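# Move the wooden block from bench onto the cart

## Task

Lift the wooden block from the bench and lay it flat on the cart's floor at the handle end, next to the profiles. The drop flap must stay open, and anything already in place must remain so. At the finish both grippers are empty and released, the hands are withdrawn from the cart, the robot touches nothing, and it is neither fallen nor tilted.

## Robot and tools

ROBOT. An RB-Y1: a base on two drive wheels plus two rear casters, a head, two 7-joint arms with parallel grippers, and a torso whose lower leg folds. The base is 0.58 m wide, extends 0.10 m ahead of the drive axle and 0.57 m behind it, and sweeps a 0.58 m radius when spinning in place. Each wrist has a camera case poking out sideways that can strike things. It cannot drive sideways.

FRAMES. Base frame: origin on the floor between the drive wheels, x forward, y left, z up, metres. The state lines chest, left_hand and right_hand are in this frame. A hand point sits between the finger pads, 0.03 m behind the tips; fingers point along the hand's -z and close along its x. Reported hand positions can be off, more at long reach or under load. base_odometry is in the frame the base had at the start (heading in rad, left positive) and counts only wheel turns, so slip looks like travel and bumps can turn the robot unseen.

TOOL move. One action per call; all motions in it start together.
- base: {"x_m_s", "turn_rad_s", "for_s"}: velocities held for for_s seconds, then stop. Not a place but a drive command from wherever the base is. x_m_s forward positive, 0.005 to 0.4 in size (or 0); turn_rad_s left positive, 0.02 to 1.509 (or 0); for_s 0.1 to 5. Acceleration 0.4 m/s² (turns 0.5 rad/s²), so coasting adds up to 1 s (turn 3.1 s). If |x|+0.27|turn| exceeds 0.4 both are scaled down. Omitted velocity = 0.
- joints: a map of joint names to absolute targets (rad, grippers in m opening). Ranges: torso_squat_rad 0 to 1.2 (higher lowers the chest), torso_shift_rad -0.3 to 0.6 (hips forward), torso_pitch_rad -0.2 to 1.4 (bow forward), torso_yaw_rad -1.5 to 1.5 (left positive; lift both arms out 0.2 rad first). Arm joints per side: shoulder_pitch ±2.356 (negative swings forward/up), shoulder_roll left 0 to 3.141 / right -3.141 to 0 (outward), shoulder_yaw ±2.094, elbow -2.617 to 0.01 (negative bends), forearm_roll ±3.141, wrist_pitch -1.57 to 1.919, hand_roll ±2.705, gripper_m 0 to 0.1. head_pan_rad ±0.523, head_tilt_rad -0.35 to 1.57 (positive looks down). Torso combos must hold: squat+shift<=1.52; squat-shift+pitch<=1.57; shift+0.5pitch-0.4squat<=0.7; shift+0.3pitch-0.5squat<=0.39.
- target: {"side": "left"|"right", "x","y","z" (m, base frame, -3 to 3), "quat_wxyz" in the format the hand lines print}: an absolute hand pose, solved once into joint angles, so the hand follows an arc that can bow over 0.1 m on long moves; break long moves into steps. Allowed alone or with min_time_s; refused while another move runs.
- min_time_s 0.1 to 8: slowest allowed duration for arm, head, torso motions.
- contact_limits: {"left_gripper_m"/"right_gripper_m": mA 200 to 672.5}, grip current cap, persists; starts at 672.5.
- cameras: list from head_camera, left_wrist_camera, right_wrist_camera, all; blocking: true waits for rest, false returns in ~0.5 s.
A move with no action just reports state and images.

OTHER TOOLS. wait {seconds 0-10, cameras}; stop {cameras} brakes all running motions; zoom_image {camera, region [x0,y0,x1,y1] pixels, max 504 each way}; read_manual {section "licences"}; finished_scene {scene} ends the scene, call nothing after it.

RESULTS. The move line says done or the worst status. Hand status: reached (within 10 mm and 2°), short, or refused with a reason. Joint words: off_target (resting away, maybe still pushing), not_followed (arm collision check withheld targets; a cause line follows), time_out, contact_stop (torso only), limit_stop_at_own_body_* (self-collision guard), torque_fault, limit_stop_at_motor_heat. A stop you did not order, or a refusal, cancels the rest of that reply's calls. on_its_own lists unordered behaviour. lidar_m: 12 distances, 30° sectors counter-clockwise from straight ahead, measured 0.23 m above the floor. motor_effort: wheel load in percent, bracket is peak; rest readings beyond ~30 suggest pushing on something. wheel_motors_off = 1 while wheels are cut out (2 s after a stalled wheel). Joint torques, external torques, wrist force/torque (hand axes, uncalibrated offsets) and motor temperatures help sense contact, load and heat.

GRASPING. To hold the block, command an opening at least 0.005 m narrower than it; the gripper then often reads off_target, which is fine. Each arm handles 3 kg.

AVOID. Dropping the block or releasing it while it moves; slamming or pushing hard on furniture (the base keeps driving into obstacles, can spin wheels, and the body can snag under a table edge and tip); arms striking or squeezing each other, including a gripper closing on the other hand; contact torques reaching the load limits (about 65.8 N m shoulders, 33.8 elbow, 23.5 wrist joints), which freezes everything for 10 s; overheating by holding stretched poses; heavy loads far forward that tip the robot; breaking torso limits. Finish upright, grippers open and clear of the block and cart, nothing in contact.

Each tool is called after "Call:" in YAML: its name, and indented under it one key for each argument.

## Session

Call:
move:
  joints: {"head_tilt_rad": 0.7, "head_pan_rad": 0.523, "torso_squat_rad": 0.2}
  cameras: ["head_camera"]

Call:
move:
  joints: {"head_tilt_rad": 0.7, "head_pan_rad": -0.2}
  cameras: ["head_camera"]

Scene clock: 1.30 s.
Joint torques (N m): left_arm=[-1.77 -0.97 0.28 -0.48 -0.08 -0.77 0.02] | right_arm=[-3.44 -0.77 -0.61 -1.62 -0.04 -0.53 -0.12]
External joint torques (N m): left_arm=[-0.39 -1.11 0.26 0.07 -0.08 -0.34 0.03] | right_arm=[0.16 0.35 -0.57 0.01 -0.1 0.07 -0.14]
Motor temperatures (°C): left_arm=[30 28 31 35 34 33 37] | right_arm=[33 30 31 30 35 37 34]
Wrist force (N): left_arm=[-0.1 1.0 -7.6] | right_arm=[-2.5 1.0 -4.6]
Wrist torque (N m): left_arm=[-0.25 0.16 0.08] | right_arm=[-0.10 -0.11 -0.09]
Wrist force, peak (N): left_arm=[-0.4 1.9 -8.1] | right_arm=[-2.9 1.1 -5.3]
move: done
base_odometry: x=+0.000 y=+0.000 heading=+0.000
lidar_m: 0.74 1.03 1.57 4.56 1.51 1.08 1.02 1.08 1.44 3.61 1.09 0.78
base_status: not commanded
joint_positions: torso_squat_rad=+0.200 torso_shift_rad=+0.000 torso_pitch_rad=+0.000 torso_yaw_rad=+0.000 left_shoulder_pitch_rad=+0.037 left_shoulder_roll_rad=+0.004 left_shoulder_yaw_rad=-0.043 left_elbow_rad=-0.196 left_forearm_roll_rad=-0.014 left_wrist_pitch_rad=+0.002 left_hand_roll_rad=+0.027 left_gripper_m=+0.099 right_shoulder_pitch_rad=-0.040 right_shoulder_roll_rad=-0.021 right_shoulder_yaw_rad=-0.018 right_elbow_rad=-0.235 right_forearm_roll_rad=+0.049 right_wrist_pitch_rad=-0.014 right_hand_roll_rad=+0.035 right_gripper_m=+0.099 head_pan_rad=+0.523 head_tilt_rad=+0.700
joint_status: all done
wheel_motors_off: 0
motor_effort: left_wheel=+0(1) right_wheel=-2(2)
chest: x=-0.2279 y=+0.0001 z=+1.2760 quat_wxyz=(+1.000, +0.000, +0.000, +0.000) (m; base frame)
left_hand: x=-0.1598 y=+0.2200 z=+0.5937 quat_wxyz=(+0.997, +0.000, -0.079, -0.009) (m; base frame)
right_hand: x=-0.0824 y=-0.2360 z=+0.6055 quat_wxyz=(+0.989, -0.016, -0.142, +0.041) (m; base frame)
pictures: head_camera
camera_calibration:
head_camera: T_world_to_cam=[[0.497995, -0.866607, -0.0315307, 0.148268], [-0.532517, -0.276909, -0.799842, 1.12264], [0.684418, 0.415108, -0.599381, 0.970691], [0, 0, 0, 1]] pos_world=[-0.140372, 0.036416, 1.48442]

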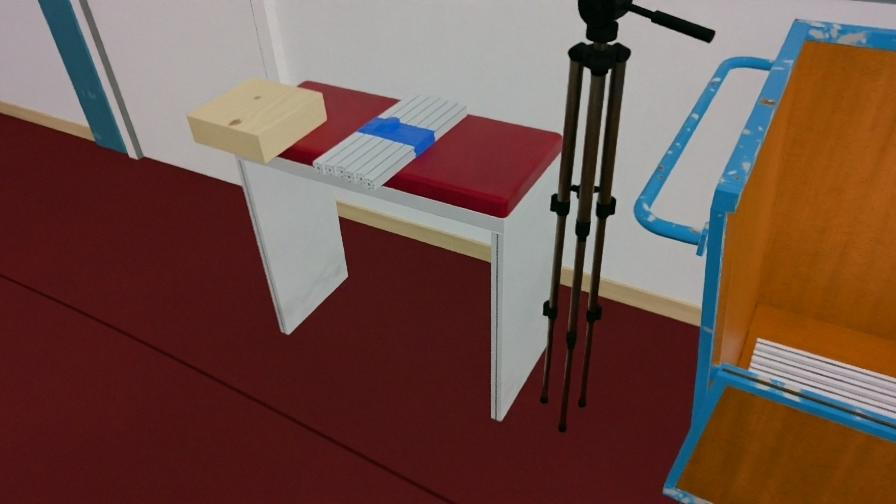

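Scene clock: 2.43 s.
Joint torques (N m): left_arm=[-1.76 -0.84 1.05 -0.44 -0.12 -0.59 0.01] | right_arm=[-3.39 -0.09 -0.42 -1.43 0.04 -0.47 -0.03]
External joint torques (N m): left_arm=[-0.38 -0.99 1.04 0.12 -0.12 -0.16 0.02] | right_arm=[0.2 1.03 -0.37 0.2 -0.02 0.13 -0.05]
Wrist force (N): left_arm=[-0.7 1.6 -7.1] | right_arm=[-2.7 0.8 -4.9]
Wrist torque (N m): left_arm=[-0.33 0.08 0.09] | right_arm=[-0.03 -0.12 -0.07]
Wrist force, peak (N): left_arm=[-0.7 1.3 -8.3] | right_arm=[-2.9 1.1 -5.5]
move: done
base_odometry: x=+0.000 y=+0.000 heading=+0.000
lidar_m: 0.75 1.03 1.55 4.58 1.52 1.08 1.02 1.07 1.42 3.61 1.09 0.78
base_status: not commanded
joint_positions: torso_squat_rad=+0.200 torso_shift_rad=+0.000 torso_pitch_rad=+0.000 torso_yaw_rad=+0.000 left_shoulder_pitch_rad=+0.037 left_shoulder_roll_rad=+0.004 left_shoulder_yaw_rad=-0.043 left_elbow_rad=-0.196 left_forearm_roll_rad=-0.014 left_wrist_pitch_rad=+0.002 left_hand_roll_rad=+0.027 left_gripper_m=+0.099 right_shoulder_pitch_rad=-0.040 right_shoulder_roll_rad=-0.021 right_shoulder_yaw_rad=-0.018 right_elbow_rad=-0.235 right_forearm_roll_rad=+0.049 right_wrist_pitch_rad=-0.014 right_hand_roll_rad=+0.035 right_gripper_m=+0.099 head_pan_rad=-0.200 head_tilt_rad=+0.700
joint_status: all done
wheel_motors_off: 0
motor_effort: left_wheel=+1(1) right_wheel=+0(2)
chest: x=-0.2279 y=+0.0001 z=+1.2760 quat_wxyz=(+1.000, +0.000, +0.000, +0.000) (m; base frame)
left_hand: x=-0.1598 y=+0.2200 z=+0.5937 quat_wxyz=(+0.997, +0.000, -0.079, -0.009) (m; base frame)
right_hand: x=-0.0824 y=-0.2360 z=+0.6055 quat_wxyz=(+0.989, -0.016, -0.142, +0.041) (m; base frame)
pictures: head_camera
camera_calibration:
head_camera: T_world_to_cam=[[-0.199831, -0.979326, -0.0314293, 0.0044811], [-0.582463, 0.144522, -0.799906, 1.11237], [0.787912, -0.141539, -0.599301, 0.991972], [0, 0, 0, 1]] pos_world=[-0.132778, -0.0159704, 1.48442]

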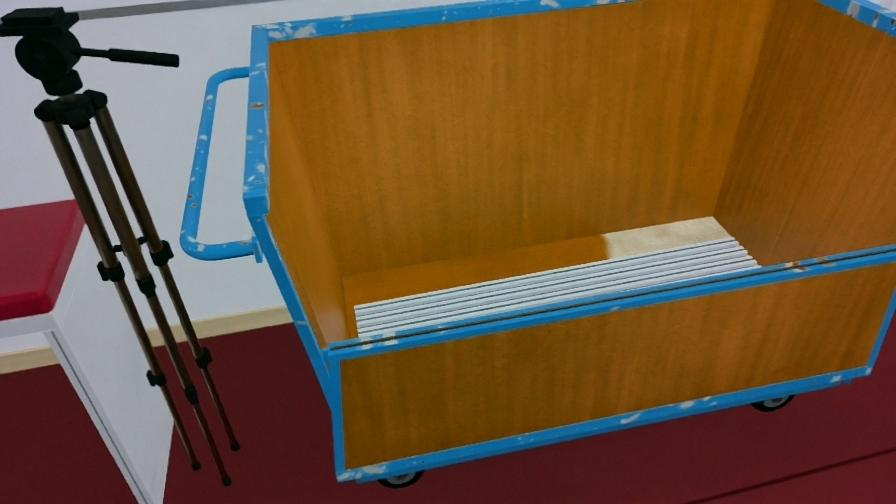

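Call:
move:
  base: {"turn_rad_s": 0.8, "for_s": 1.963}
  joints: {"head_tilt_rad": 0.5, "head_pan_rad": 0, "left_gripper_m": 0.0, "right_gripper_m": 0.0}

Call:
move:
  base: {"x_m_s": 0.4, "for_s": 3.05}
  joints: {"torso_pitch_rad": 0.6, "torso_squat_rad": 0.2, "torso_shift_rad": 0.2, "right_shoulder_pitch_rad": -0.561, "right_shoulder_roll_rad": -0.524, "right_shoulder_yaw_rad": 0.416, "right_elbow_rad": -1.996, "right_forearm_roll_rad": -0.395, "right_wrist_pitch_rad": 1.722, "right_hand_roll_rad": 0.841, "left_shoulder_pitch_rad": -0.561, "left_shoulder_roll_rad": 0.524, "left_shoulder_yaw_rad": -0.416, "left_elbow_rad": -1.996, "left_forearm_roll_rad": 0.395, "left_wrist_pitch_rad": 1.722, "left_hand_roll_rad": -0.841}

Call:
move:
  base: {"turn_rad_s": -0.8, "for_s": 1.963}
  cameras: ["head_camera"]

Scene clock: 13.17 s.
Joint torques (N m): left_arm=[-1.79 -0.86 0.75 -0.32 -0.05 -0.58 -0.08] | right_arm=[-3.8 -0.48 -0.4 -1.39 0.05 -0.56 0.07]
External joint torques (N m): left_arm=[-0.41 -1.02 0.73 0.24 -0.05 -0.16 -0.07] | right_arm=[-0.2 0.63 -0.36 0.24 -0.02 0.04 0.05]
Wrist force (N): left_arm=[0.3 1.8 -7.2] | right_arm=[-2.6 0.7 -4.9]
Wrist torque (N m): left_arm=[-0.32 0.19 0.09] | right_arm=[-0.03 -0.14 -0.10]
Wrist force, peak (N): left_arm=[0.0 1.3 -8.6] | right_arm=[-2.6 1.5 -5.5]
move: done
base_odometry: x=+0.000 y=+0.000 heading=+1.573
lidar_m: 4.39 1.50 1.08 1.02 1.06 1.44 3.73 1.11 0.80 0.76 1.04 1.56
base_status: done (sent for 1.97 of 1.97 s)
joint_positions: torso_squat_rad=+0.200 torso_shift_rad=+0.000 torso_pitch_rad=+0.000 torso_yaw_rad=+0.000 left_shoulder_pitch_rad=+0.037 left_shoulder_roll_rad=+0.004 left_shoulder_yaw_rad=-0.043 left_elbow_rad=-0.196 left_forearm_roll_rad=-0.014 left_wrist_pitch_rad=+0.002 left_hand_roll_rad=+0.027 left_gripper_m=+0.000 right_shoulder_pitch_rad=-0.040 right_shoulder_roll_rad=-0.021 right_shoulder_yaw_rad=-0.018 right_elbow_rad=-0.235 right_forearm_roll_rad=+0.049 right_wrist_pitch_rad=-0.014 right_hand_roll_rad=+0.035 right_gripper_m=+0.000 head_pan_rad=+0.000 head_tilt_rad=+0.500
joint_status: all done
wheel_motors_off: 0
motor_effort: left_wheel=+5(33) right_wheel=+20(52)
chest: x=-0.2280 y=+0.0001 z=+1.2760 quat_wxyz=(+1.000, +0.000, +0.000, +0.000) (m; base frame)
left_hand: x=-0.1598 y=+0.2200 z=+0.5938 quat_wxyz=(+0.997, +0.000, -0.079, -0.009) (m; base frame)
right_hand: x=-0.0824 y=-0.2360 z=+0.6055 quat_wxyz=(+0.989, -0.016, -0.142, +0.041) (m; base frame)
pictures: none

Scene clock: 17.60 s.
Joint torques (N m): left_arm=[-7.11 2.3 4.06 -7.63 -0.03 -0.57 0.01] | right_arm=[-7.48 -4.67 -3.53 -8.34 0.27 0.05 -0.4]
External joint torques (N m): left_arm=[0.77 -1.07 0.13 0.69 -0.08 -0.42 0.01] | right_arm=[0.08 -0.74 0.29 -0.48 0.06 0.14 -0.4]
Wrist force (N): left_arm=[0.6 1.0 -8.3] | right_arm=[-0.8 0.8 -5.1]
Wrist torque (N m): left_arm=[-0.27 0.16 0.07] | right_arm=[-0.06 0.00 -0.20]
Wrist force, peak (N): left_arm=[-2.6 -0.2 -8.2] | right_arm=[-4.8 2.7 -4.1]
move: done
base_odometry: x=-0.003 y=+1.227 heading=+1.573
lidar_m: 4.37 1.52 1.10 1.04 1.08 1.47 3.84 1.37 1.15 0.90 1.53 2.05
base_status: done (sent for 3.07 of 3.07 s)
joint_positions: torso_squat_rad=+0.200 torso_shift_rad=+0.200 torso_pitch_rad=+0.600 torso_yaw_rad=+0.000 left_shoulder_pitch_rad=-0.561 left_shoulder_roll_rad=+0.524 left_shoulder_yaw_rad=-0.416 left_elbow_rad=-1.996 left_forearm_roll_rad=+0.395 left_wrist_pitch_rad=+1.722 left_hand_roll_rad=-0.841 left_gripper_m=+0.000 right_shoulder_pitch_rad=-0.561 right_shoulder_roll_rad=-0.524 right_shoulder_yaw_rad=+0.416 right_elbow_rad=-1.996 right_forearm_roll_rad=-0.395 right_wrist_pitch_rad=+1.722 right_hand_roll_rad=+0.841 right_gripper_m=+0.000 head_pan_rad=+0.000 head_tilt_rad=+0.500
joint_status: all done
wheel_motors_off: 0
motor_effort: left_wheel=+7(56) right_wheel=-4(64)
chest: x=+0.0830 y=+0.0001 z=+1.2082 quat_wxyz=(+0.955, +0.000, +0.296, +0.000) (m; base frame)
left_hand: x=+0.3600 y=+0.1652 z=+0.8000 quat_wxyz=(+0.707, +0.000, +0.000, -0.707) (m; base frame)
right_hand: x=+0.3600 y=-0.1650 z=+0.8000 quat_wxyz=(+0.707, +0.000, +0.000, +0.707) (m; base frame)
pictures: none

Scene clock: 21.53 s.
Joint torques (N m): left_arm=[-7.17 1.99 4.29 -7.76 0.1 -0.54 0.14] | right_arm=[-7.36 -4.66 -3.29 -8.25 0.22 -0.02 -0.35]
External joint torques (N m): left_arm=[0.71 -1.39 0.36 0.57 0.05 -0.4 0.14] | right_arm=[0.2 -0.72 0.53 -0.39 0 0.07 -0.35]
Wrist force (N): left_arm=[0.8 1.1 -7.5] | right_arm=[-0.5 0.6 -4.8]
Wrist torque (N m): left_arm=[-0.25 0.21 0.12] | right_arm=[-0.07 0.06 -0.19]
Wrist force, peak (N): left_arm=[0.2 1.6 -8.1] | right_arm=[-0.5 0.7 -5.7]
move: done
base_odometry: x=-0.003 y=+1.227 heading=+0.001
lidar_m: 0.90 1.54 2.02 4.37 1.53 1.11 1.04 1.09 1.46 3.66 1.36 1.13
base_status: done (sent for 1.97 of 1.97 s)
joint_positions: torso_squat_rad=+0.200 torso_shift_rad=+0.200 torso_pitch_rad=+0.600 torso_yaw_rad=+0.000 left_shoulder_pitch_rad=-0.561 left_shoulder_roll_rad=+0.524 left_shoulder_yaw_rad=-0.416 left_elbow_rad=-1.996 left_forearm_roll_rad=+0.395 left_wrist_pitch_rad=+1.722 left_hand_roll_rad=-0.841 left_gripper_m=+0.000 right_shoulder_pitch_rad=-0.561 right_shoulder_roll_rad=-0.524 right_shoulder_yaw_rad=+0.416 right_elbow_rad=-1.996 right_forearm_roll_rad=-0.395 right_wrist_pitch_rad=+1.722 right_hand_roll_rad=+0.841 right_gripper_m=+0.000 head_pan_rad=+0.000 head_tilt_rad=+0.500
joint_status: not commanded
wheel_motors_off: 0
motor_effort: left_wheel=+17(33) right_wheel=-6(37)
chest: x=+0.0830 y=+0.0001 z=+1.2082 quat_wxyz=(+0.955, +0.000, +0.296, +0.000) (m; base frame)
left_hand: x=+0.3600 y=+0.1652 z=+0.8000 quat_wxyz=(+0.707, +0.000, +0.000, -0.707) (m; base frame)
right_hand: x=+0.3600 y=-0.1649 z=+0.8000 quat_wxyz=(+0.707, +0.000, +0.000, +0.707) (m; base frame)
pictures: head_camera
camera_calibration:
head_camera: T_world_to_cam=[[-0.0135407, -0.999502, -0.0285197, 0.0408286], [-0.863728, 0.026062, -0.503285, 0.921499], [0.503777, 0.0178184, -0.86365, 1.0126], [0, 0, 0, 1]] pos_world=[0.286353, -0.00125082, 1.33947]

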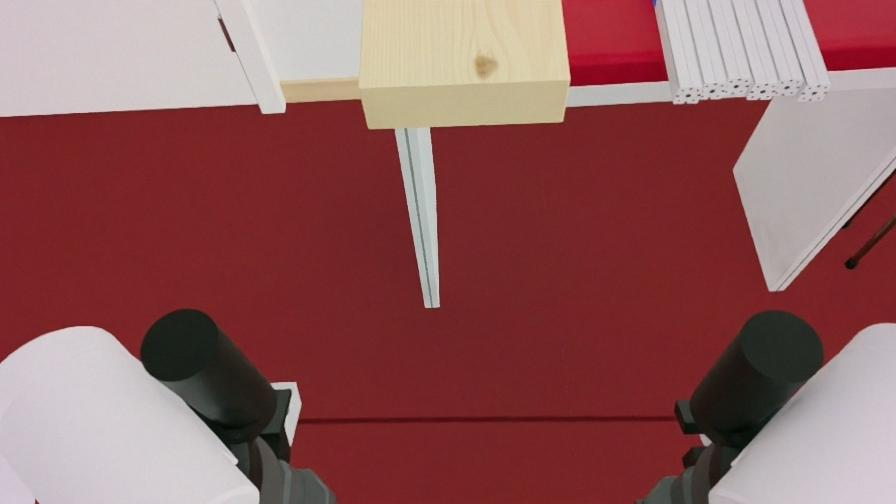

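Call:
move:
  base: {"x_m_s": 0.3, "for_s": 1.7}
  joints: {"head_tilt_rad": 0.75}
  cameras: ["head_camera"]

Scene clock: 32.57 s.
Joint torques (N m): left_arm=[-7.35 2.3 4.68 -7.66 0.05 -0.49 0.02] | right_arm=[-7.84 -4.77 -3.46 -8.24 0.34 -0.03 -0.41]
External joint torques (N m): left_arm=[0.54 -1.08 0.75 0.67 0 -0.35 0.02] | right_arm=[-0.29 -0.83 0.35 -0.38 0.13 0.06 -0.41]
Wrist force (N): left_arm=[0.8 1.1 -7.3] | right_arm=[-0.8 0.6 -4.9]
Wrist torque (N m): left_arm=[-0.27 0.21 0.12] | right_arm=[-0.04 0.02 -0.22]
Wrist force, peak (N): left_arm=[0.5 1.4 -8.3] | right_arm=[-0.7 0.7 -5.7]
move: done
base_odometry: x=+0.507 y=+1.227 heading=+0.001
lidar_m: 0.39 0.40 1.37 3.51 2.30 1.64 1.55 1.62 2.16 1.13 0.76 0.88
base_status: done (sent for 1.7 of 1.7 s)
joint_positions: torso_squat_rad=+0.200 torso_shift_rad=+0.200 torso_pitch_rad=+0.600 torso_yaw_rad=+0.000 left_shoulder_pitch_rad=-0.561 left_shoulder_roll_rad=+0.524 left_shoulder_yaw_rad=-0.416 left_elbow_rad=-1.996 left_forearm_roll_rad=+0.395 left_wrist_pitch_rad=+1.722 left_hand_roll_rad=-0.841 left_gripper_m=+0.000 right_shoulder_pitch_rad=-0.561 right_shoulder_roll_rad=-0.524 right_shoulder_yaw_rad=+0.416 right_elbow_rad=-1.996 right_forearm_roll_rad=-0.395 right_wrist_pitch_rad=+1.722 right_hand_roll_rad=+0.841 right_gripper_m=+0.000 head_pan_rad=+0.000 head_tilt_rad=+0.750
joint_status: all done
wheel_motors_off: 0
motor_effort: left_wheel=+1(44) right_wheel=+0(28)
chest: x=+0.0830 y=+0.0001 z=+1.2082 quat_wxyz=(+0.955, +0.000, +0.296, +0.000) (m; base frame)
left_hand: x=+0.3600 y=+0.1652 z=+0.8000 quat_wxyz=(+0.707, +0.000, +0.000, -0.707) (m; base frame)
right_hand: x=+0.3599 y=-0.1650 z=+0.8000 quat_wxyz=(+0.707, +0.000, +0.000, +0.707) (m; base frame)
pictures: head_camera
camera_calibration:
head_camera: T_world_to_cam=[[-0.0201754, -0.999502, -0.0242826, 0.0364844], [-0.961372, 0.0260628, -0.274017, 0.630433], [0.274513, 0.0178162, -0.961418, 1.19476], [0, 0, 0, 1]] pos_world=[0.278839, -0.00125081, 1.3223]

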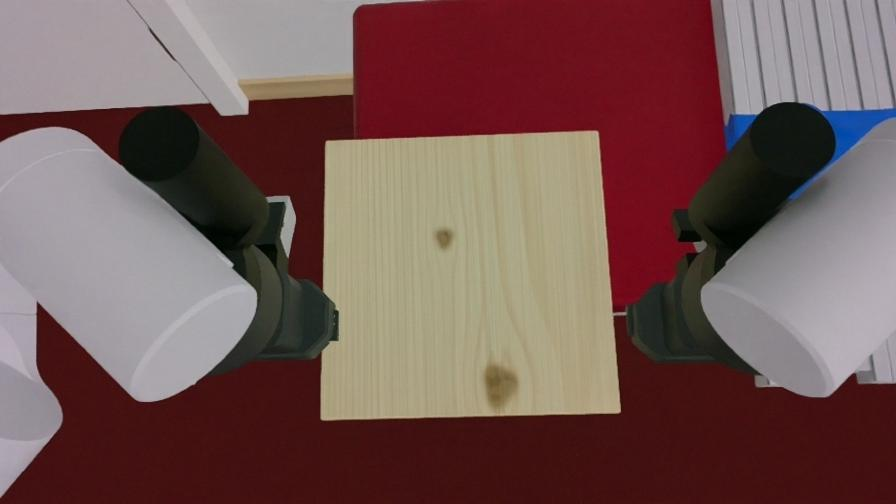

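Call:
move:
  base: {"x_m_s": 0.1, "for_s": 0.645}
  joints: {"torso_squat_rad": 0.36}
  cameras: ["head_camera", "right_wrist_camera"]

Scene clock: 38.50 s.
Joint torques (N m): left_arm=[-7.37 2.18 4.3 -7.64 0.04 -0.53 0] | right_arm=[-7.55 -4.53 -3.5 -8.41 0.18 0.08 -0.29]
External joint torques (N m): left_arm=[0.52 -1.2 0.38 0.68 -0.01 -0.39 0] | right_arm=[0.01 -0.59 0.33 -0.55 -0.03 0.17 -0.29]
Wrist force (N): left_arm=[0.4 1.9 -7.7] | right_arm=[-1.0 1.0 -4.9]
Wrist torque (N m): left_arm=[-0.41 0.15 0.11] | right_arm=[-0.10 0.03 -0.21]
Wrist force, peak (N): left_arm=[1.0 1.4 -8.0] | right_arm=[-1.4 0.6 -5.7]
move: done
base_odometry: x=+0.570 y=+1.227 heading=+0.001
lidar_m: 0.32 0.33 1.28 3.29 2.39 1.71 1.62 1.67 2.27 1.19 0.72 0.88
base_status: done (sent for 0.63 of 0.63 s)
joint_positions: torso_squat_rad=+0.360 torso_shift_rad=+0.200 torso_pitch_rad=+0.600 torso_yaw_rad=+0.000 left_shoulder_pitch_rad=-0.561 left_shoulder_roll_rad=+0.524 left_shoulder_yaw_rad=-0.416 left_elbow_rad=-1.996 left_forearm_roll_rad=+0.395 left_wrist_pitch_rad=+1.722 left_hand_roll_rad=-0.841 left_gripper_m=+0.000 right_shoulder_pitch_rad=-0.561 right_shoulder_roll_rad=-0.524 right_shoulder_yaw_rad=+0.416 right_elbow_rad=-1.996 right_forearm_roll_rad=-0.395 right_wrist_pitch_rad=+1.722 right_hand_roll_rad=+0.841 right_gripper_m=+0.000 head_pan_rad=+0.000 head_tilt_rad=+0.750
joint_status: all done
wheel_motors_off: 0
motor_effort: left_wheel=+0(23) right_wheel=-1(25)
chest: x=+0.0769 y=+0.0001 z=+1.1780 quat_wxyz=(+0.955, +0.000, +0.295, +0.000) (m; base frame)
left_hand: x=+0.3539 y=+0.1652 z=+0.7697 quat_wxyz=(+0.707, +0.000, +0.000, -0.707) (m; base frame)
right_hand: x=+0.3538 y=-0.1650 z=+0.7697 quat_wxyz=(+0.707, +0.000, +0.000, +0.707) (m; base frame)
pictures: head_camera, right_wrist_camera
camera_calibration:
head_camera: T_world_to_cam=[[-0.0201721, -0.999501, -0.0242875, 0.0356314], [-0.961338, 0.0260632, -0.274134, 0.61634], [0.274631, 0.0178186, -0.961385, 1.16735], [0, 0, 0, 1]] pos_world=[0.272639, -0.00125082, 1.2921]
right_wrist_camera: T_world_to_cam=[[0.0284645, -0.999245, -0.0264403, -0.155765], [-0.861137, -0.0379445, 0.506956, -0.064672], [-0.507576, 0.00833848, -0.861566, 0.916306], [0, 0, 0, 1]] pos_world=[0.413838, -0.165742, 0.818126]

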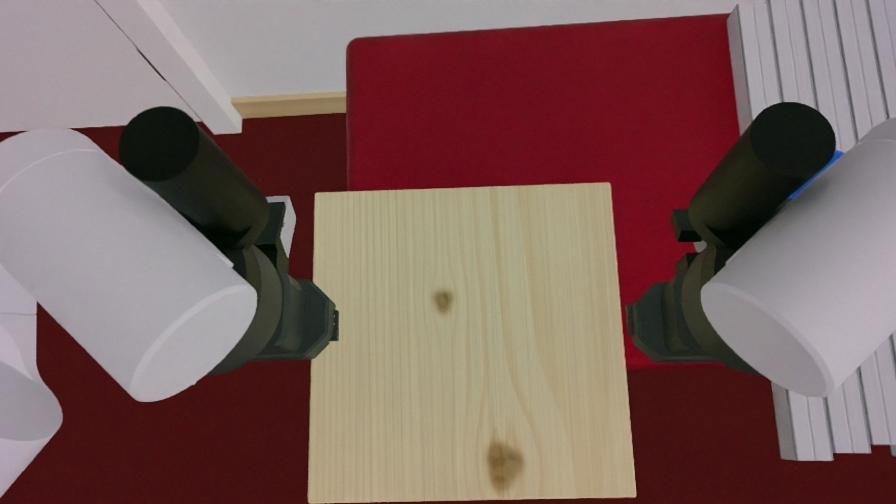

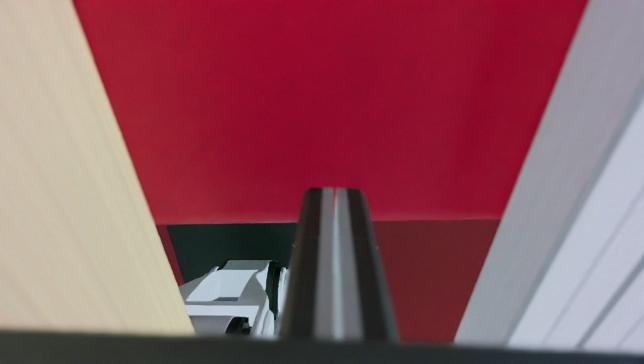

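Call:
move:
  joints: {"right_shoulder_pitch_rad": -0.642, "right_shoulder_roll_rad": -0.412, "right_shoulder_yaw_rad": 0.510, "right_elbow_rad": -1.941, "right_forearm_roll_rad": -0.319, "right_wrist_pitch_rad": 1.764, "right_hand_roll_rad": 0.767, "left_shoulder_pitch_rad": -0.642, "left_shoulder_roll_rad": 0.412, "left_shoulder_yaw_rad": -0.510, "left_elbow_rad": -1.941, "left_forearm_roll_rad": 0.319, "left_wrist_pitch_rad": 1.764, "left_hand_roll_rad": -0.767}
  min_time_s: 1.5

Scene clock: 52.03 s.
Joint torques (N m): left_arm=[-13.33 -21.56 -7.68 -14.65 8.9 -9.38 -0.39] | right_arm=[-16.77 37.09 15.11 -15.43 -11 -12.34 -0.4]
External joint torques (N m): left_arm=[-4.84 -23.81 -11.27 -6.24 8.88 -9.27 -0.39] | right_arm=[-8.64 40.08 18.65 -7.52 -11.26 -12.29 -0.4]
External joint torques when the fault began: right_arm=[-19.62 73.21 31.79 -21.29 -21.82 -22.2 -0.52]
Wrist force (N): left_arm=[-59.3 1.5 6.1] | right_arm=[-93.2 6.0 29.5]
Wrist torque (N m): left_arm=[-0.30 -1.38 0.08] | right_arm=[-0.26 -5.19 0.45]
Wrist force, peak (N): left_arm=[-144.5 5.7 15.0] | right_arm=[-166.7 5.3 24.6]
move: torque_fault
TORQUE FAULT: right_shoulder_roll_rad reached its load limit. The robot stopped for 10 seconds, dropped its targets and accepts commands again. The stop added 9.2 s to the call.
base_odometry: x=+0.570 y=+1.227 heading=+0.001
lidar_m: 0.33 0.34 1.27 3.29 2.40 1.69 1.62 1.69 2.26 1.19 0.73 0.88
base_status: not commanded
joint_positions: torso_squat_rad=+0.360 torso_shift_rad=+0.199 torso_pitch_rad=+0.598 torso_yaw_rad=+0.000 left_shoulder_pitch_rad=-0.606 left_shoulder_roll_rad=+0.470 left_shoulder_yaw_rad=-0.464 left_elbow_rad=-1.957 left_forearm_roll_rad=+0.342 left_wrist_pitch_rad=+1.754 left_hand_roll_rad=-0.797 left_gripper_m=-0.001 right_shoulder_pitch_rad=-0.602 right_shoulder_roll_rad=-0.479 right_shoulder_yaw_rad=+0.461 right_elbow_rad=-1.959 right_forearm_roll_rad=-0.345 right_wrist_pitch_rad=+1.753 right_hand_roll_rad=+0.799 right_gripper_m=+0.000 head_pan_rad=+0.000 head_tilt_rad=+0.750
joint_status: left_shoulder_pitch_rad torque_fault (moved -0.045 of -0.081); left_shoulder_roll_rad torque_fault (moved -0.054 of -0.112); left_shoulder_yaw_rad torque_fault (moved -0.048 of -0.094); left_elbow_rad torque_fault (moved +0.039 of +0.055); left_forearm_roll_rad torque_fault (moved -0.053 of -0.076); left_wrist_pitch_rad torque_fault (moved +0.032 of +0.042); left_hand_roll_rad torque_fault (moved +0.044 of +0.074); right_shoulder_pitch_rad torque_fault (moved -0.041 of -0.081); right_shoulder_roll_rad torque_fault (moved +0.045 of +0.112); right_shoulder_yaw_rad torque_fault (moved +0.045 of +0.094); right_elbow_rad torque_fault (moved +0.037 of +0.055); right_forearm_roll_rad torque_fault (moved +0.050 of +0.076); right_wrist_pitch_rad torque_fault (moved +0.031 of +0.042); right_hand_roll_rad torque_fault (moved -0.042 of -0.074)
wheel_motors_off: 0
on_its_own: left_shoulder_pitch_rad is held at -0.607, not at your -0.642, since a torque_fault; left_shoulder_roll_rad is held at +0.464, not at your +0.412, since a torque_fault; left_shoulder_yaw_rad is held at -0.467, not at your -0.510, since a torque_fault; left_elbow_rad is held at -1.958, not at your -1.941, since a torque_fault; left_forearm_roll_rad is held at +0.344, not at your +0.319, since a torque_fault; left_wrist_pitch_rad is held at +1.752, not at your +1.764, since a torque_fault; left_hand_roll_rad is held at -0.797, not at your -0.767, since a torque_fault; right_shoulder_pitch_rad is held at -0.604, not at your -0.642, since a torque_fault; right_shoulder_roll_rad is held at -0.469, not at your -0.412, since a torque_fault; right_shoulder_yaw_rad is held at +0.465, not at your +0.510, since a torque_fault; right_elbow_rad is held at -1.961, not at your -1.941, since a torque_fault; right_forearm_roll_rad is held at -0.348, not at your -0.319, since a torque_fault; right_wrist_pitch_rad is held at +1.750, not at your +1.764, since a torque_fault; right_hand_roll_rad is held at +0.799, not at your +0.767, since a torque_fault
motor_effort: left_wheel=-5(11) right_wheel=+9(11)
chest: x=+0.0759 y=-0.0001 z=+1.1783 quat_wxyz=(+0.956, +0.000, +0.295, +0.000) (m; base frame)
left_hand: x=+0.3547 y=+0.1457 z=+0.7679 quat_wxyz=(+0.712, +0.008, +0.009, -0.702) (m; base frame)
right_hand: x=+0.3545 y=-0.1503 z=+0.7677 quat_wxyz=(+0.712, -0.009, +0.011, +0.702) (m; base frame)
pictures: none

Call:
move:
  cameras: ["head_camera", "left_wrist_camera", "right_wrist_camera"]

Scene clock: 55.63 s.
Joint torques (N m): left_arm=[-13.28 -21.65 -7.59 -14.55 8.86 -9.31 -0.36] | right_arm=[-16.31 37.01 15.41 -15.53 -11.03 -12.4 -0.42]
External joint torques (N m): left_arm=[-4.79 -23.9 -11.18 -6.14 8.85 -9.2 -0.36] | right_arm=[-8.17 40 18.96 -7.62 -11.29 -12.35 -0.42]
Motor temperatures (°C): left_arm=[31 28 31 36 35 34 37] | right_arm=[34 31 31 31 38 40 34]
Wrist force (N): left_arm=[-59.7 1.8 7.2] | right_arm=[-93.4 6.6 29.5]
Wrist torque (N m): left_arm=[-0.33 -1.41 0.06] | right_arm=[-0.33 -5.22 0.47]
Wrist force, peak (N): left_arm=[-60.4 0.9 5.9] | right_arm=[-94.2 6.2 29.5]
base_odometry: x=+0.570 y=+1.227 heading=+0.001
lidar_m: 0.33 0.32 1.27 3.29 2.39 1.70 1.61 1.69 2.26 1.18 0.71 0.89
base_status: not commanded
joint_positions: torso_squat_rad=+0.360 torso_shift_rad=+0.199 torso_pitch_rad=+0.598 torso_yaw_rad=+0.000 left_shoulder_pitch_rad=-0.606 left_shoulder_roll_rad=+0.470 left_shoulder_yaw_rad=-0.464 left_elbow_rad=-1.957 left_forearm_roll_rad=+0.342 left_wrist_pitch_rad=+1.754 left_hand_roll_rad=-0.797 left_gripper_m=-0.001 right_shoulder_pitch_rad=-0.602 right_shoulder_roll_rad=-0.479 right_shoulder_yaw_rad=+0.461 right_elbow_rad=-1.959 right_forearm_roll_rad=-0.345 right_wrist_pitch_rad=+1.753 right_hand_roll_rad=+0.799 right_gripper_m=+0.000 head_pan_rad=+0.000 head_tilt_rad=+0.750
joint_status: left_shoulder_pitch_rad torque_fault (moved -0.045 of -0.081); left_shoulder_roll_rad torque_fault (moved -0.054 of -0.112); left_shoulder_yaw_rad torque_fault (moved -0.048 of -0.094); left_elbow_rad torque_fault (moved +0.039 of +0.055); left_forearm_roll_rad torque_fault (moved -0.053 of -0.076); left_wrist_pitch_rad torque_fault (moved +0.032 of +0.042); left_hand_roll_rad torque_fault (moved +0.044 of +0.074); right_shoulder_pitch_rad torque_fault (moved -0.041 of -0.081); right_shoulder_roll_rad torque_fault (moved +0.045 of +0.112); right_shoulder_yaw_rad torque_fault (moved +0.045 of +0.094); right_elbow_rad torque_fault (moved +0.037 of +0.055); right_forearm_roll_rad torque_fault (moved +0.050 of +0.076); right_wrist_pitch_rad torque_fault (moved +0.031 of +0.042); right_hand_roll_rad torque_fault (moved -0.042 of -0.074)
wheel_motors_off: 0
on_its_own: left_shoulder_pitch_rad is held at -0.607, not at your -0.642, since a torque_fault; left_shoulder_roll_rad is held at +0.464, not at your +0.412, since a torque_fault; left_shoulder_yaw_rad is held at -0.467, not at your -0.510, since a torque_fault; left_elbow_rad is held at -1.958, not at your -1.941, since a torque_fault; left_forearm_roll_rad is held at +0.344, not at your +0.319, since a torque_fault; left_wrist_pitch_rad is held at +1.752, not at your +1.764, since a torque_fault; left_hand_roll_rad is held at -0.797, not at your -0.767, since a torque_fault; right_shoulder_pitch_rad is held at -0.604, not at your -0.642, since a torque_fault; right_shoulder_roll_rad is held at -0.469, not at your -0.412, since a torque_fault; right_shoulder_yaw_rad is held at +0.465, not at your +0.510, since a torque_fault; right_elbow_rad is held at -1.961, not at your -1.941, since a torque_fault; right_forearm_roll_rad is held at -0.348, not at your -0.319, since a torque_fault; right_wrist_pitch_rad is held at +1.750, not at your +1.764, since a torque_fault; right_hand_roll_rad is held at +0.799, not at your +0.767, since a torque_fault
motor_effort: left_wheel=-5(11) right_wheel=+7(11)
chest: x=+0.0759 y=-0.0001 z=+1.1783 quat_wxyz=(+0.956, +0.000, +0.295, +0.000) (m; base frame)
left_hand: x=+0.3547 y=+0.1457 z=+0.7679 quat_wxyz=(+0.712, +0.008, +0.009, -0.702) (m; base frame)
right_hand: x=+0.3545 y=-0.1503 z=+0.7677 quat_wxyz=(+0.712, -0.009, +0.011, +0.702) (m; base frame)
pictures: head_camera, left_wrist_camera, right_wrist_camera
camera_calibration:
head_camera: T_world_to_cam=[[-0.0205408, -0.999493, -0.0243266, 0.0354759], [-0.960878, 0.0264577, -0.275707, 0.617359], [0.276211, 0.0177116, -0.960934, 1.16722], [0, 0, 0, 1]] pos_world=[0.271536, -0.00154937, 1.2927]
left_wrist_camera: T_world_to_cam=[[0.0405823, -0.998638, -0.0327762, 0.155719], [-0.88611, -0.0511283, 0.460646, -0.0029511], [-0.461695, 0.0103492, -0.886978, 0.915928], [0, 0, 0, 1]] pos_world=[0.413945, 0.145876, 0.818871]
right_wrist_camera: T_world_to_cam=[[0.0144532, -0.999893, 0.00226524, -0.158303], [-0.860263, -0.0112801, 0.509725, -0.0609079], [-0.509645, -0.00931585, -0.860334, 0.911987], [0, 0, 0, 1]] pos_world=[0.414681, -0.150478, 0.816019]

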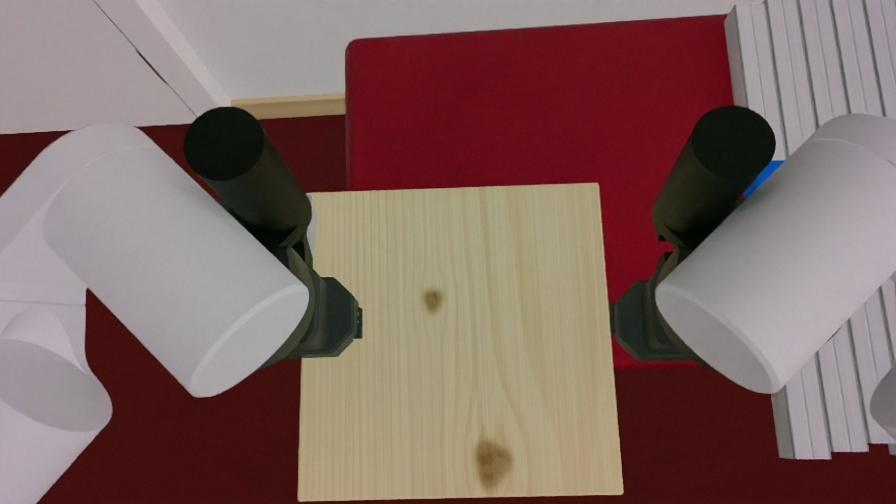

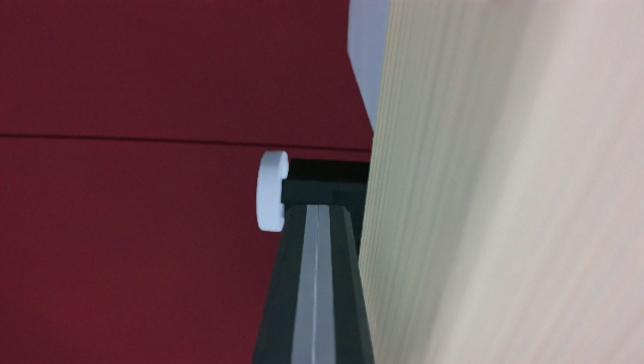

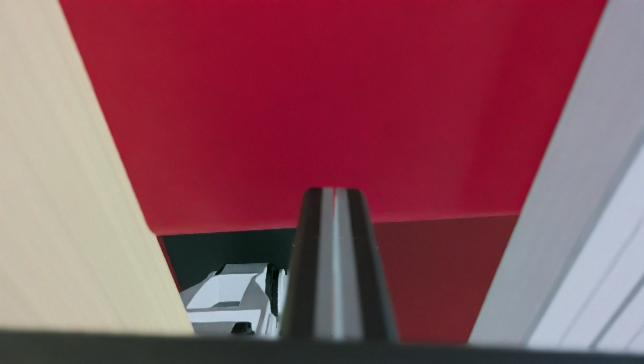

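Call:
move:
  joints: {"right_shoulder_pitch_rad": -0.561, "right_shoulder_roll_rad": -0.524, "right_shoulder_yaw_rad": 0.416, "right_elbow_rad": -1.996, "right_forearm_roll_rad": -0.395, "right_wrist_pitch_rad": 1.722, "right_hand_roll_rad": 0.841, "left_shoulder_pitch_rad": -0.561, "left_shoulder_roll_rad": 0.524, "left_shoulder_yaw_rad": -0.416, "left_elbow_rad": -1.996, "left_forearm_roll_rad": 0.395, "left_wrist_pitch_rad": 1.722, "left_hand_roll_rad": -0.841}
  min_time_s: 1

Call:
move:
  joints: {"torso_squat_rad": 0.264}
  cameras: ["head_camera", "left_wrist_camera", "right_wrist_camera"]

Scene clock: 59.60 s.
Joint torques (N m): left_arm=[-6.51 2.83 5.71 -8.67 0.19 -0.63 -0.28] | right_arm=[-5.92 -5.19 -5.36 -9.1 -0.24 -0.23 0.27]
External joint torques (N m): left_arm=[1.39 -0.54 1.79 -0.34 0.14 -0.49 -0.28] | right_arm=[1.65 -1.26 -1.54 -1.24 -0.45 -0.14 0.27]
Wrist force (N): left_arm=[1.6 0.7 -6.6] | right_arm=[-0.4 1.3 -4.9]
Wrist torque (N m): left_arm=[-0.23 0.34 0.14] | right_arm=[-0.16 0.07 -0.21]
Wrist force, peak (N): left_arm=[-60.3 1.6 6.3] | right_arm=[-94.6 6.0 27.7]
move: done
base_odometry: x=+0.570 y=+1.227 heading=+0.001
lidar_m: 0.33 0.32 1.28 3.29 2.39 1.71 1.62 1.68 2.26 1.18 0.72 0.88
base_status: not commanded
joint_positions: torso_squat_rad=+0.360 torso_shift_rad=+0.200 torso_pitch_rad=+0.600 torso_yaw_rad=+0.000 left_shoulder_pitch_rad=-0.561 left_shoulder_roll_rad=+0.524 left_shoulder_yaw_rad=-0.416 left_elbow_rad=-1.996 left_forearm_roll_rad=+0.395 left_wrist_pitch_rad=+1.722 left_hand_roll_rad=-0.841 left_gripper_m=+0.000 right_shoulder_pitch_rad=-0.561 right_shoulder_roll_rad=-0.524 right_shoulder_yaw_rad=+0.416 right_elbow_rad=-1.996 right_forearm_roll_rad=-0.395 right_wrist_pitch_rad=+1.722 right_hand_roll_rad=+0.841 right_gripper_m=+0.000 head_pan_rad=+0.000 head_tilt_rad=+0.750
joint_status: all done
wheel_motors_off: 0
motor_effort: left_wheel=-3(4) right_wheel=+4(11)
chest: x=+0.0767 y=+0.0000 z=+1.1780 quat_wxyz=(+0.955, +0.000, +0.295, +0.000) (m; base frame)
left_hand: x=+0.3538 y=+0.1650 z=+0.7698 quat_wxyz=(+0.707, +0.000, +0.000, -0.707) (m; base frame)
right_hand: x=+0.3537 y=-0.1648 z=+0.7698 quat_wxyz=(+0.707, +0.000, +0.000, +0.707) (m; base frame)
pictures: none

Scene clock: 60.70 s.
Joint torques (N m): left_arm=[-7.05 2.8 5.46 -8.47 0.27 -0.55 -0.28] | right_arm=[-6.45 -5.6 -5.13 -8.82 0 -0.12 0.26]
External joint torques (N m): left_arm=[0.83 -0.57 1.54 -0.14 0.22 -0.41 -0.28] | right_arm=[1.11 -1.67 -1.31 -0.96 -0.22 -0.03 0.26]
Wrist force (N): left_arm=[0.6 0.5 -6.6] | right_arm=[-0.3 1.9 -5.0]
Wrist torque (N m): left_arm=[-0.22 0.11 0.13] | right_arm=[-0.20 0.06 -0.22]
Wrist force, peak (N): left_arm=[0.9 0.2 -8.1] | right_arm=[-0.2 1.9 -5.8]
move: done
base_odometry: x=+0.570 y=+1.227 heading=+0.001
lidar_m: 0.32 0.33 1.27 3.30 2.38 1.71 1.62 1.70 2.26 1.19 0.72 0.88
base_status: not commanded
joint_positions: torso_squat_rad=+0.264 torso_shift_rad=+0.200 torso_pitch_rad=+0.600 torso_yaw_rad=+0.000 left_shoulder_pitch_rad=-0.561 left_shoulder_roll_rad=+0.524 left_shoulder_yaw_rad=-0.416 left_elbow_rad=-1.996 left_forearm_roll_rad=+0.395 left_wrist_pitch_rad=+1.722 left_hand_roll_rad=-0.841 left_gripper_m=+0.000 right_shoulder_pitch_rad=-0.561 right_shoulder_roll_rad=-0.524 right_shoulder_yaw_rad=+0.416 right_elbow_rad=-1.996 right_forearm_roll_rad=-0.395 right_wrist_pitch_rad=+1.722 right_hand_roll_rad=+0.841 right_gripper_m=+0.000 head_pan_rad=+0.000 head_tilt_rad=+0.750
joint_status: all done
wheel_motors_off: 0
motor_effort: left_wheel=+0(3) right_wheel=+2(4)
chest: x=+0.0810 y=+0.0000 z=+1.1981 quat_wxyz=(+0.955, +0.000, +0.296, +0.000) (m; base frame)
left_hand: x=+0.3579 y=+0.1650 z=+0.7898 quat_wxyz=(+0.707, +0.000, +0.000, -0.707) (m; base frame)
right_hand: x=+0.3578 y=-0.1648 z=+0.7898 quat_wxyz=(+0.707, +0.000, +0.000, +0.707) (m; base frame)
pictures: head_camera, left_wrist_camera, right_wrist_camera
camera_calibration:
head_camera: T_world_to_cam=[[-0.0202718, -0.999499, -0.0243084, 0.0361578], [-0.96137, 0.0261627, -0.274013, 0.625644], [0.274511, 0.0178147, -0.961419, 1.18563], [0, 0, 0, 1]] pos_world=[0.276739, -0.00135051, 1.3122]
left_wrist_camera: T_world_to_cam=[[0.0271014, -0.999594, -0.0087434, 0.16156], [-0.887687, -0.0280874, 0.45959, -0.0115778], [-0.45965, -0.00469416, -0.888088, 0.939224], [0, 0, 0, 1]] pos_world=[0.417058, 0.165578, 0.840847]
right_wrist_camera: T_world_to_cam=[[0.0287179, -0.999234, -0.0265959, -0.15522], [-0.861016, -0.0382437, 0.507138, -0.0716663], [-0.507767, 0.00833554, -0.861454, 0.935637], [0, 0, 0, 1]] pos_world=[0.417837, -0.165641, 0.838225]

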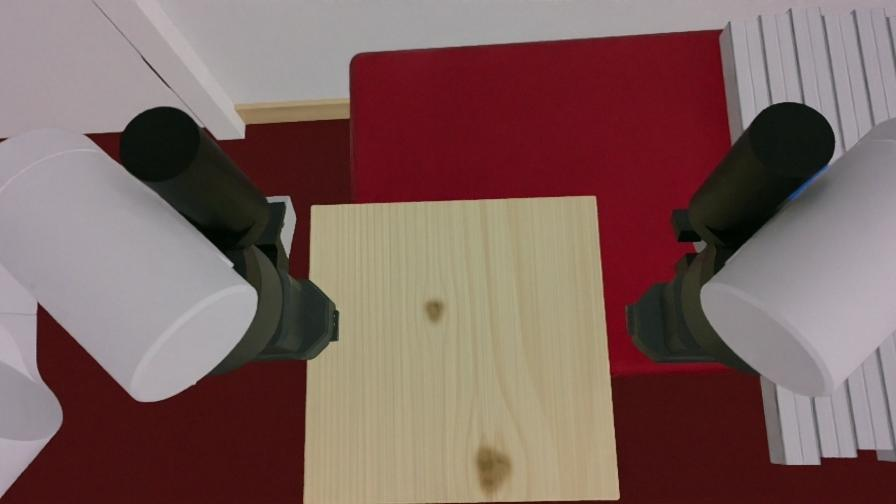

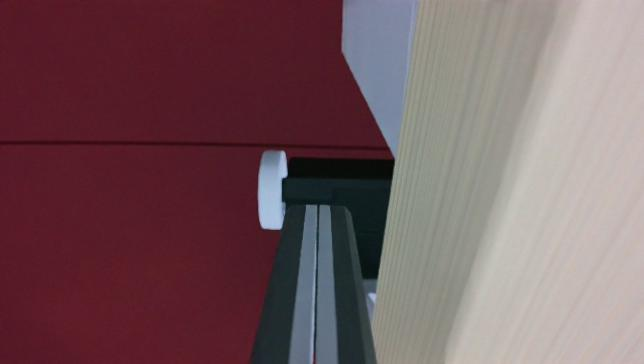

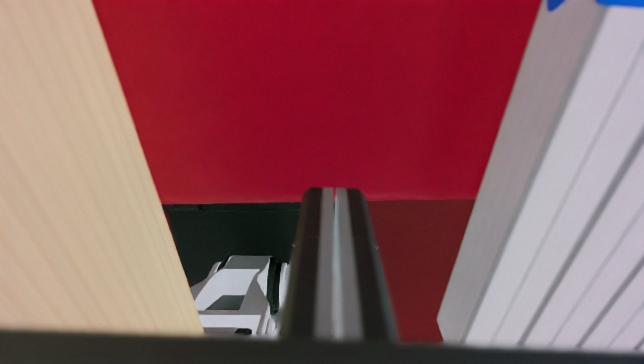

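Call:
move:
  joints: {"right_shoulder_pitch_rad": -0.642, "right_shoulder_roll_rad": -0.416, "right_shoulder_yaw_rad": 0.510, "right_elbow_rad": -1.941, "right_forearm_roll_rad": -0.319, "right_wrist_pitch_rad": 1.764, "right_hand_roll_rad": 0.767, "left_shoulder_pitch_rad": -0.642, "left_shoulder_roll_rad": 0.416, "left_shoulder_yaw_rad": -0.510, "left_elbow_rad": -1.941, "left_forearm_roll_rad": 0.319, "left_wrist_pitch_rad": 1.764, "left_hand_roll_rad": -0.767}
  min_time_s: 2.5
  cameras: ["head_camera"]

Scene clock: 72.70 s.
Joint torques (N m): left_arm=[-15.33 -18.05 -4.4 -14.13 5.97 -8.15 0.69] | right_arm=[-15.32 17.39 3.83 -12.94 -4.42 -6.29 -0.68]
External joint torques (N m): left_arm=[-6.48 -19.11 -7.64 -5.61 5.93 -8.01 0.69] | right_arm=[-6.75 19.02 6.98 -4.88 -4.65 -6.21 -0.68]
Wrist force (N): left_arm=[-40.5 -2.6 -0.9] | right_arm=[-36.1 5.5 3.5]
Wrist torque (N m): left_arm=[-0.43 0.45 -0.36] | right_arm=[-0.13 -0.29 0.30]
Wrist force, peak (N): left_arm=[-41.2 -2.2 -1.2] | right_arm=[-37.0 5.8 4.3]
move: done
base_odometry: x=+0.570 y=+1.227 heading=+0.001
lidar_m: 0.33 0.32 1.29 3.28 2.39 1.70 1.61 1.68 2.26 1.17 0.71 0.89
base_status: not commanded
joint_positions: torso_squat_rad=+0.264 torso_shift_rad=+0.200 torso_pitch_rad=+0.600 torso_yaw_rad=+0.000 left_shoulder_pitch_rad=-0.640 left_shoulder_roll_rad=+0.421 left_shoulder_yaw_rad=-0.508 left_elbow_rad=-1.940 left_forearm_roll_rad=+0.318 left_wrist_pitch_rad=+1.766 left_hand_roll_rad=-0.767 left_gripper_m=+0.000 right_shoulder_pitch_rad=-0.640 right_shoulder_roll_rad=-0.421 right_shoulder_yaw_rad=+0.508 right_elbow_rad=-1.940 right_forearm_roll_rad=-0.318 right_wrist_pitch_rad=+1.766 right_hand_roll_rad=+0.767 right_gripper_m=+0.000 head_pan_rad=+0.000 head_tilt_rad=+0.750
joint_status: all done
wheel_motors_off: 0
motor_effort: left_wheel=+0(1) right_wheel=+1(4)
chest: x=+0.0807 y=+0.0001 z=+1.1982 quat_wxyz=(+0.955, +0.000, +0.295, +0.000) (m; base frame)
left_hand: x=+0.3577 y=+0.1188 z=+0.7894 quat_wxyz=(+0.708, +0.002, +0.003, -0.706) (m; base frame)
right_hand: x=+0.3577 y=-0.1183 z=+0.7895 quat_wxyz=(+0.708, -0.002, +0.003, +0.706) (m; base frame)
pictures: head_camera
camera_calibration:
head_camera: T_world_to_cam=[[-0.0200682, -0.999504, -0.0242687, 0.0362493], [-0.961253, 0.0259638, -0.274442, 0.626031], [0.274936, 0.0178208, -0.961297, 1.1856], [0, 0, 0, 1]] pos_world=[0.276538, -0.00115112, 1.3124]

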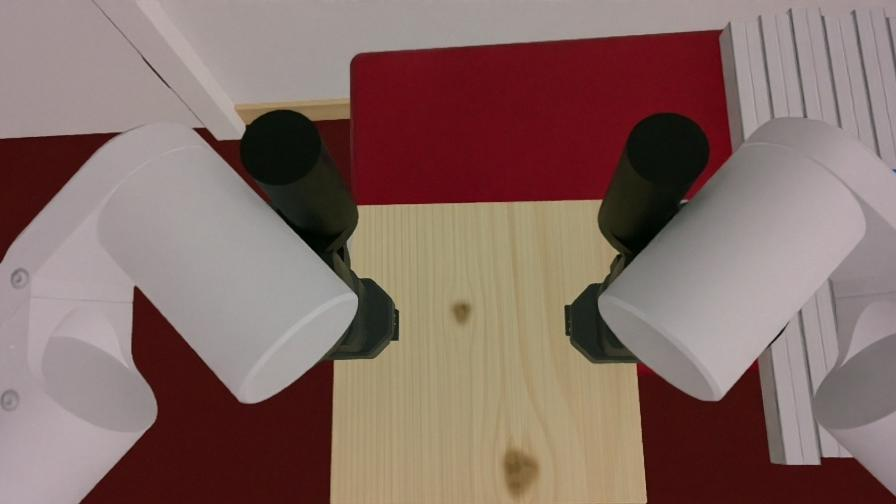

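Call:
move:
  joints: {"right_shoulder_roll_rad": -0.401, "left_shoulder_roll_rad": 0.401}
  min_time_s: 0.8

Call:
move:
  joints: {"torso_squat_rad": 0.23}
  min_time_s: 1
  cameras: ["head_camera", "left_wrist_camera"]

Scene clock: 75.67 s.
Joint torques (N m): left_arm=[-17.72 -36.99 -11.69 -20.87 14.26 -15.13 0.54] | right_arm=[-17.02 38.62 8.73 -20.65 -12.2 -12.88 -0.61]
External joint torques (N m): left_arm=[-8.87 -37.88 -14.85 -12.32 14.22 -14.99 0.54] | right_arm=[-8.45 40.08 11.8 -12.58 -12.42 -12.8 -0.61]
Wrist force (N): left_arm=[-84.6 0.9 1.1] | right_arm=[-81.7 1.2 4.0]
Wrist torque (N m): left_arm=[0.08 0.46 -0.77] | right_arm=[-0.14 -0.78 0.56]
Wrist force, peak (N): left_arm=[-86.3 2.0 1.6] | right_arm=[-82.1 1.3 4.9]
move: done
base_odometry: x=+0.570 y=+1.227 heading=+0.001
lidar_m: 0.32 0.32 1.28 3.28 2.38 1.69 1.62 1.69 2.26 1.19 0.72 0.88
base_status: not commanded
joint_positions: torso_squat_rad=+0.264 torso_shift_rad=+0.200 torso_pitch_rad=+0.599 torso_yaw_rad=+0.000 left_shoulder_pitch_rad=-0.640 left_shoulder_roll_rad=+0.410 left_shoulder_yaw_rad=-0.506 left_elbow_rad=-1.938 left_forearm_roll_rad=+0.315 left_wrist_pitch_rad=+1.768 left_hand_roll_rad=-0.767 left_gripper_m=-0.001 right_shoulder_pitch_rad=-0.640 right_shoulder_roll_rad=-0.411 right_shoulder_yaw_rad=+0.507 right_elbow_rad=-1.938 right_forearm_roll_rad=-0.316 right_wrist_pitch_rad=+1.767 right_hand_roll_rad=+0.767 right_gripper_m=-0.001 head_pan_rad=+0.000 head_tilt_rad=+0.750
joint_status: all done
wheel_motors_off: 0
motor_effort: left_wheel=+0(1) right_wheel=+0(3)
chest: x=+0.0807 y=+0.0001 z=+1.1983 quat_wxyz=(+0.955, +0.000, +0.295, +0.000) (m; base frame)
left_hand: x=+0.3568 y=+0.1154 z=+0.7897 quat_wxyz=(+0.709, -0.001, +0.002, -0.705) (m; base frame)
right_hand: x=+0.3568 y=-0.1151 z=+0.7896 quat_wxyz=(+0.709, +0.001, +0.002, +0.705) (m; base frame)
pictures: none

Scene clock: 76.97 s.
Joint torques (N m): left_arm=[-20.75 -35.34 -10.51 -24.61 13.71 -14.21 0.65] | right_arm=[-21.83 38.08 8.61 -25.88 -12.06 -12.38 -0.6]
External joint torques (N m): left_arm=[-11.93 -36.21 -13.65 -16.05 13.65 -14.07 0.65] | right_arm=[-13.31 39.54 11.66 -17.81 -12.27 -12.3 -0.6]
Wrist force (N): left_arm=[-75.8 2.4 -20.3] | right_arm=[-75.7 1.0 -18.2]
Wrist torque (N m): left_arm=[0.09 0.73 -0.66] | right_arm=[-0.20 -0.49 0.55]
Wrist force, peak (N): left_arm=[-85.5 2.4 0.6] | right_arm=[-81.5 1.3 4.3]
move: done
base_odometry: x=+0.570 y=+1.227 heading=+0.001
lidar_m: 0.33 0.33 1.28 3.30 2.39 1.70 1.61 1.68 2.25 1.19 0.70 0.88
base_status: not commanded
joint_positions: torso_squat_rad=+0.230 torso_shift_rad=+0.200 torso_pitch_rad=+0.601 torso_yaw_rad=+0.000 left_shoulder_pitch_rad=-0.639 left_shoulder_roll_rad=+0.410 left_shoulder_yaw_rad=-0.506 left_elbow_rad=-1.937 left_forearm_roll_rad=+0.316 left_wrist_pitch_rad=+1.767 left_hand_roll_rad=-0.767 left_gripper_m=-0.001 right_shoulder_pitch_rad=-0.639 right_shoulder_roll_rad=-0.411 right_shoulder_yaw_rad=+0.507 right_elbow_rad=-1.937 right_forearm_roll_rad=-0.316 right_wrist_pitch_rad=+1.767 right_hand_roll_rad=+0.767 right_gripper_m=-0.001 head_pan_rad=+0.000 head_tilt_rad=+0.750
joint_status: all done
wheel_motors_off: 0
motor_effort: left_wheel=+0(1) right_wheel=+1(3)
chest: x=+0.0825 y=+0.0001 z=+1.2037 quat_wxyz=(+0.955, +0.000, +0.296, +0.000) (m; base frame)
left_hand: x=+0.3576 y=+0.1154 z=+0.7943 quat_wxyz=(+0.709, -0.002, +0.003, -0.705) (m; base frame)
right_hand: x=+0.3575 y=-0.1154 z=+0.7941 quat_wxyz=(+0.709, +0.002, +0.003, +0.705) (m; base frame)
pictures: head_camera, left_wrist_camera
camera_calibration:
head_camera: T_world_to_cam=[[-0.0200947, -0.999504, -0.0242436, 0.0363882], [-0.961592, 0.0259604, -0.273252, 0.627815], [0.273746, 0.0178216, -0.961637, 1.19086], [0, 0, 0, 1]] pos_world=[0.27844, -0.00115113, 1.31761]
left_wrist_camera: T_world_to_cam=[[0.0328123, -0.999405, -0.0106513, 0.111418], [-0.884695, -0.0340012, 0.464928, -0.0199323], [-0.465013, -0.00583219, -0.885285, 0.942638], [0, 0, 0, 1]] pos_world=[0.417049, 0.116172, 0.844957]

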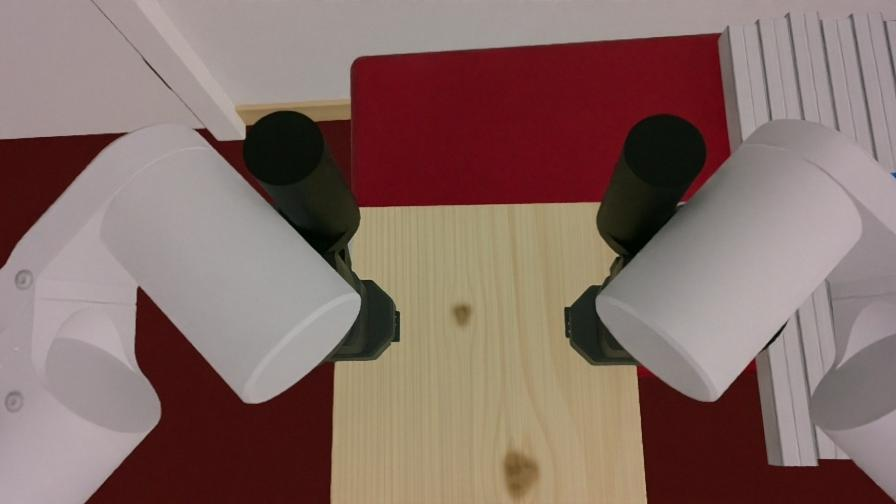

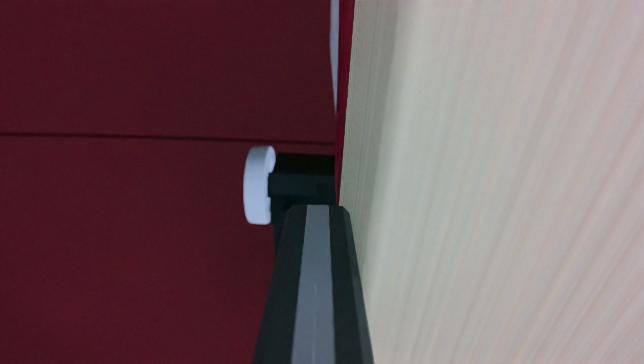

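Call:
move:
  joints: {"torso_squat_rad": 0.17}
  min_time_s: 1
  cameras: ["head_camera"]

Scene clock: 80.00 s.
Joint torques (N m): left_arm=[-21.2 -35.21 -10.48 -24.63 13.75 -14.13 0.69] | right_arm=[-21.98 38.44 8.8 -25.74 -12.1 -12.41 -0.7]
External joint torques (N m): left_arm=[-12.38 -36.08 -13.62 -16.07 13.7 -14 0.69] | right_arm=[-13.46 39.9 11.85 -17.67 -12.31 -12.33 -0.7]
Wrist force (N): left_arm=[-76.0 2.8 -20.9] | right_arm=[-75.4 1.1 -18.2]
Wrist torque (N m): left_arm=[0.02 0.69 -0.65] | right_arm=[-0.17 -0.48 0.53]
Wrist force, peak (N): left_arm=[-76.4 2.2 -21.2] | right_arm=[-76.1 1.8 -17.9]
move: done
base_odometry: x=+0.570 y=+1.227 heading=+0.001
lidar_m: 0.32 0.32 1.26 3.30 2.39 1.69 1.62 1.70 2.27 1.17 0.71 0.89
base_status: not commanded
joint_positions: torso_squat_rad=+0.170 torso_shift_rad=+0.200 torso_pitch_rad=+0.601 torso_yaw_rad=+0.000 left_shoulder_pitch_rad=-0.639 left_shoulder_roll_rad=+0.410 left_shoulder_yaw_rad=-0.506 left_elbow_rad=-1.937 left_forearm_roll_rad=+0.316 left_wrist_pitch_rad=+1.767 left_hand_roll_rad=-0.767 left_gripper_m=-0.001 right_shoulder_pitch_rad=-0.639 right_shoulder_roll_rad=-0.411 right_shoulder_yaw_rad=+0.507 right_elbow_rad=-1.937 right_forearm_roll_rad=-0.316 right_wrist_pitch_rad=+1.767 right_hand_roll_rad=+0.767 right_gripper_m=-0.001 head_pan_rad=+0.000 head_tilt_rad=+0.750
joint_status: all done
wheel_motors_off: 0
motor_effort: left_wheel=+0(1) right_wheel=+2(2)
chest: x=+0.0842 y=+0.0001 z=+1.2119 quat_wxyz=(+0.955, +0.000, +0.296, +0.000) (m; base frame)
left_hand: x=+0.3593 y=+0.1154 z=+0.8025 quat_wxyz=(+0.709, -0.002, +0.003, -0.705) (m; base frame)
right_hand: x=+0.3591 y=-0.1154 z=+0.8023 quat_wxyz=(+0.709, +0.002, +0.003, +0.705) (m; base frame)
pictures: head_camera
camera_calibration:
head_camera: T_world_to_cam=[[-0.0200947, -0.999504, -0.0242436, 0.0366191], [-0.961592, 0.0259604, -0.273252, 0.631594], [0.273746, 0.0178216, -0.961637, 1.1983], [0, 0, 0, 1]] pos_world=[0.28004, -0.00115113, 1.32581]

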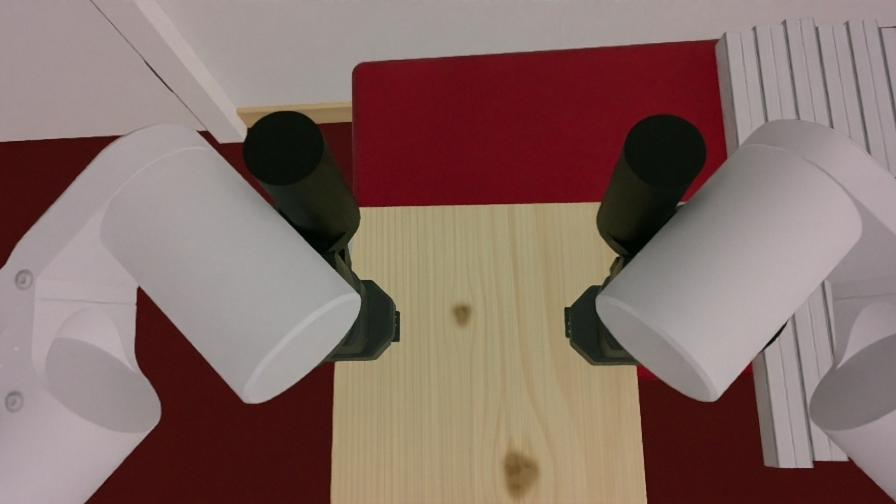

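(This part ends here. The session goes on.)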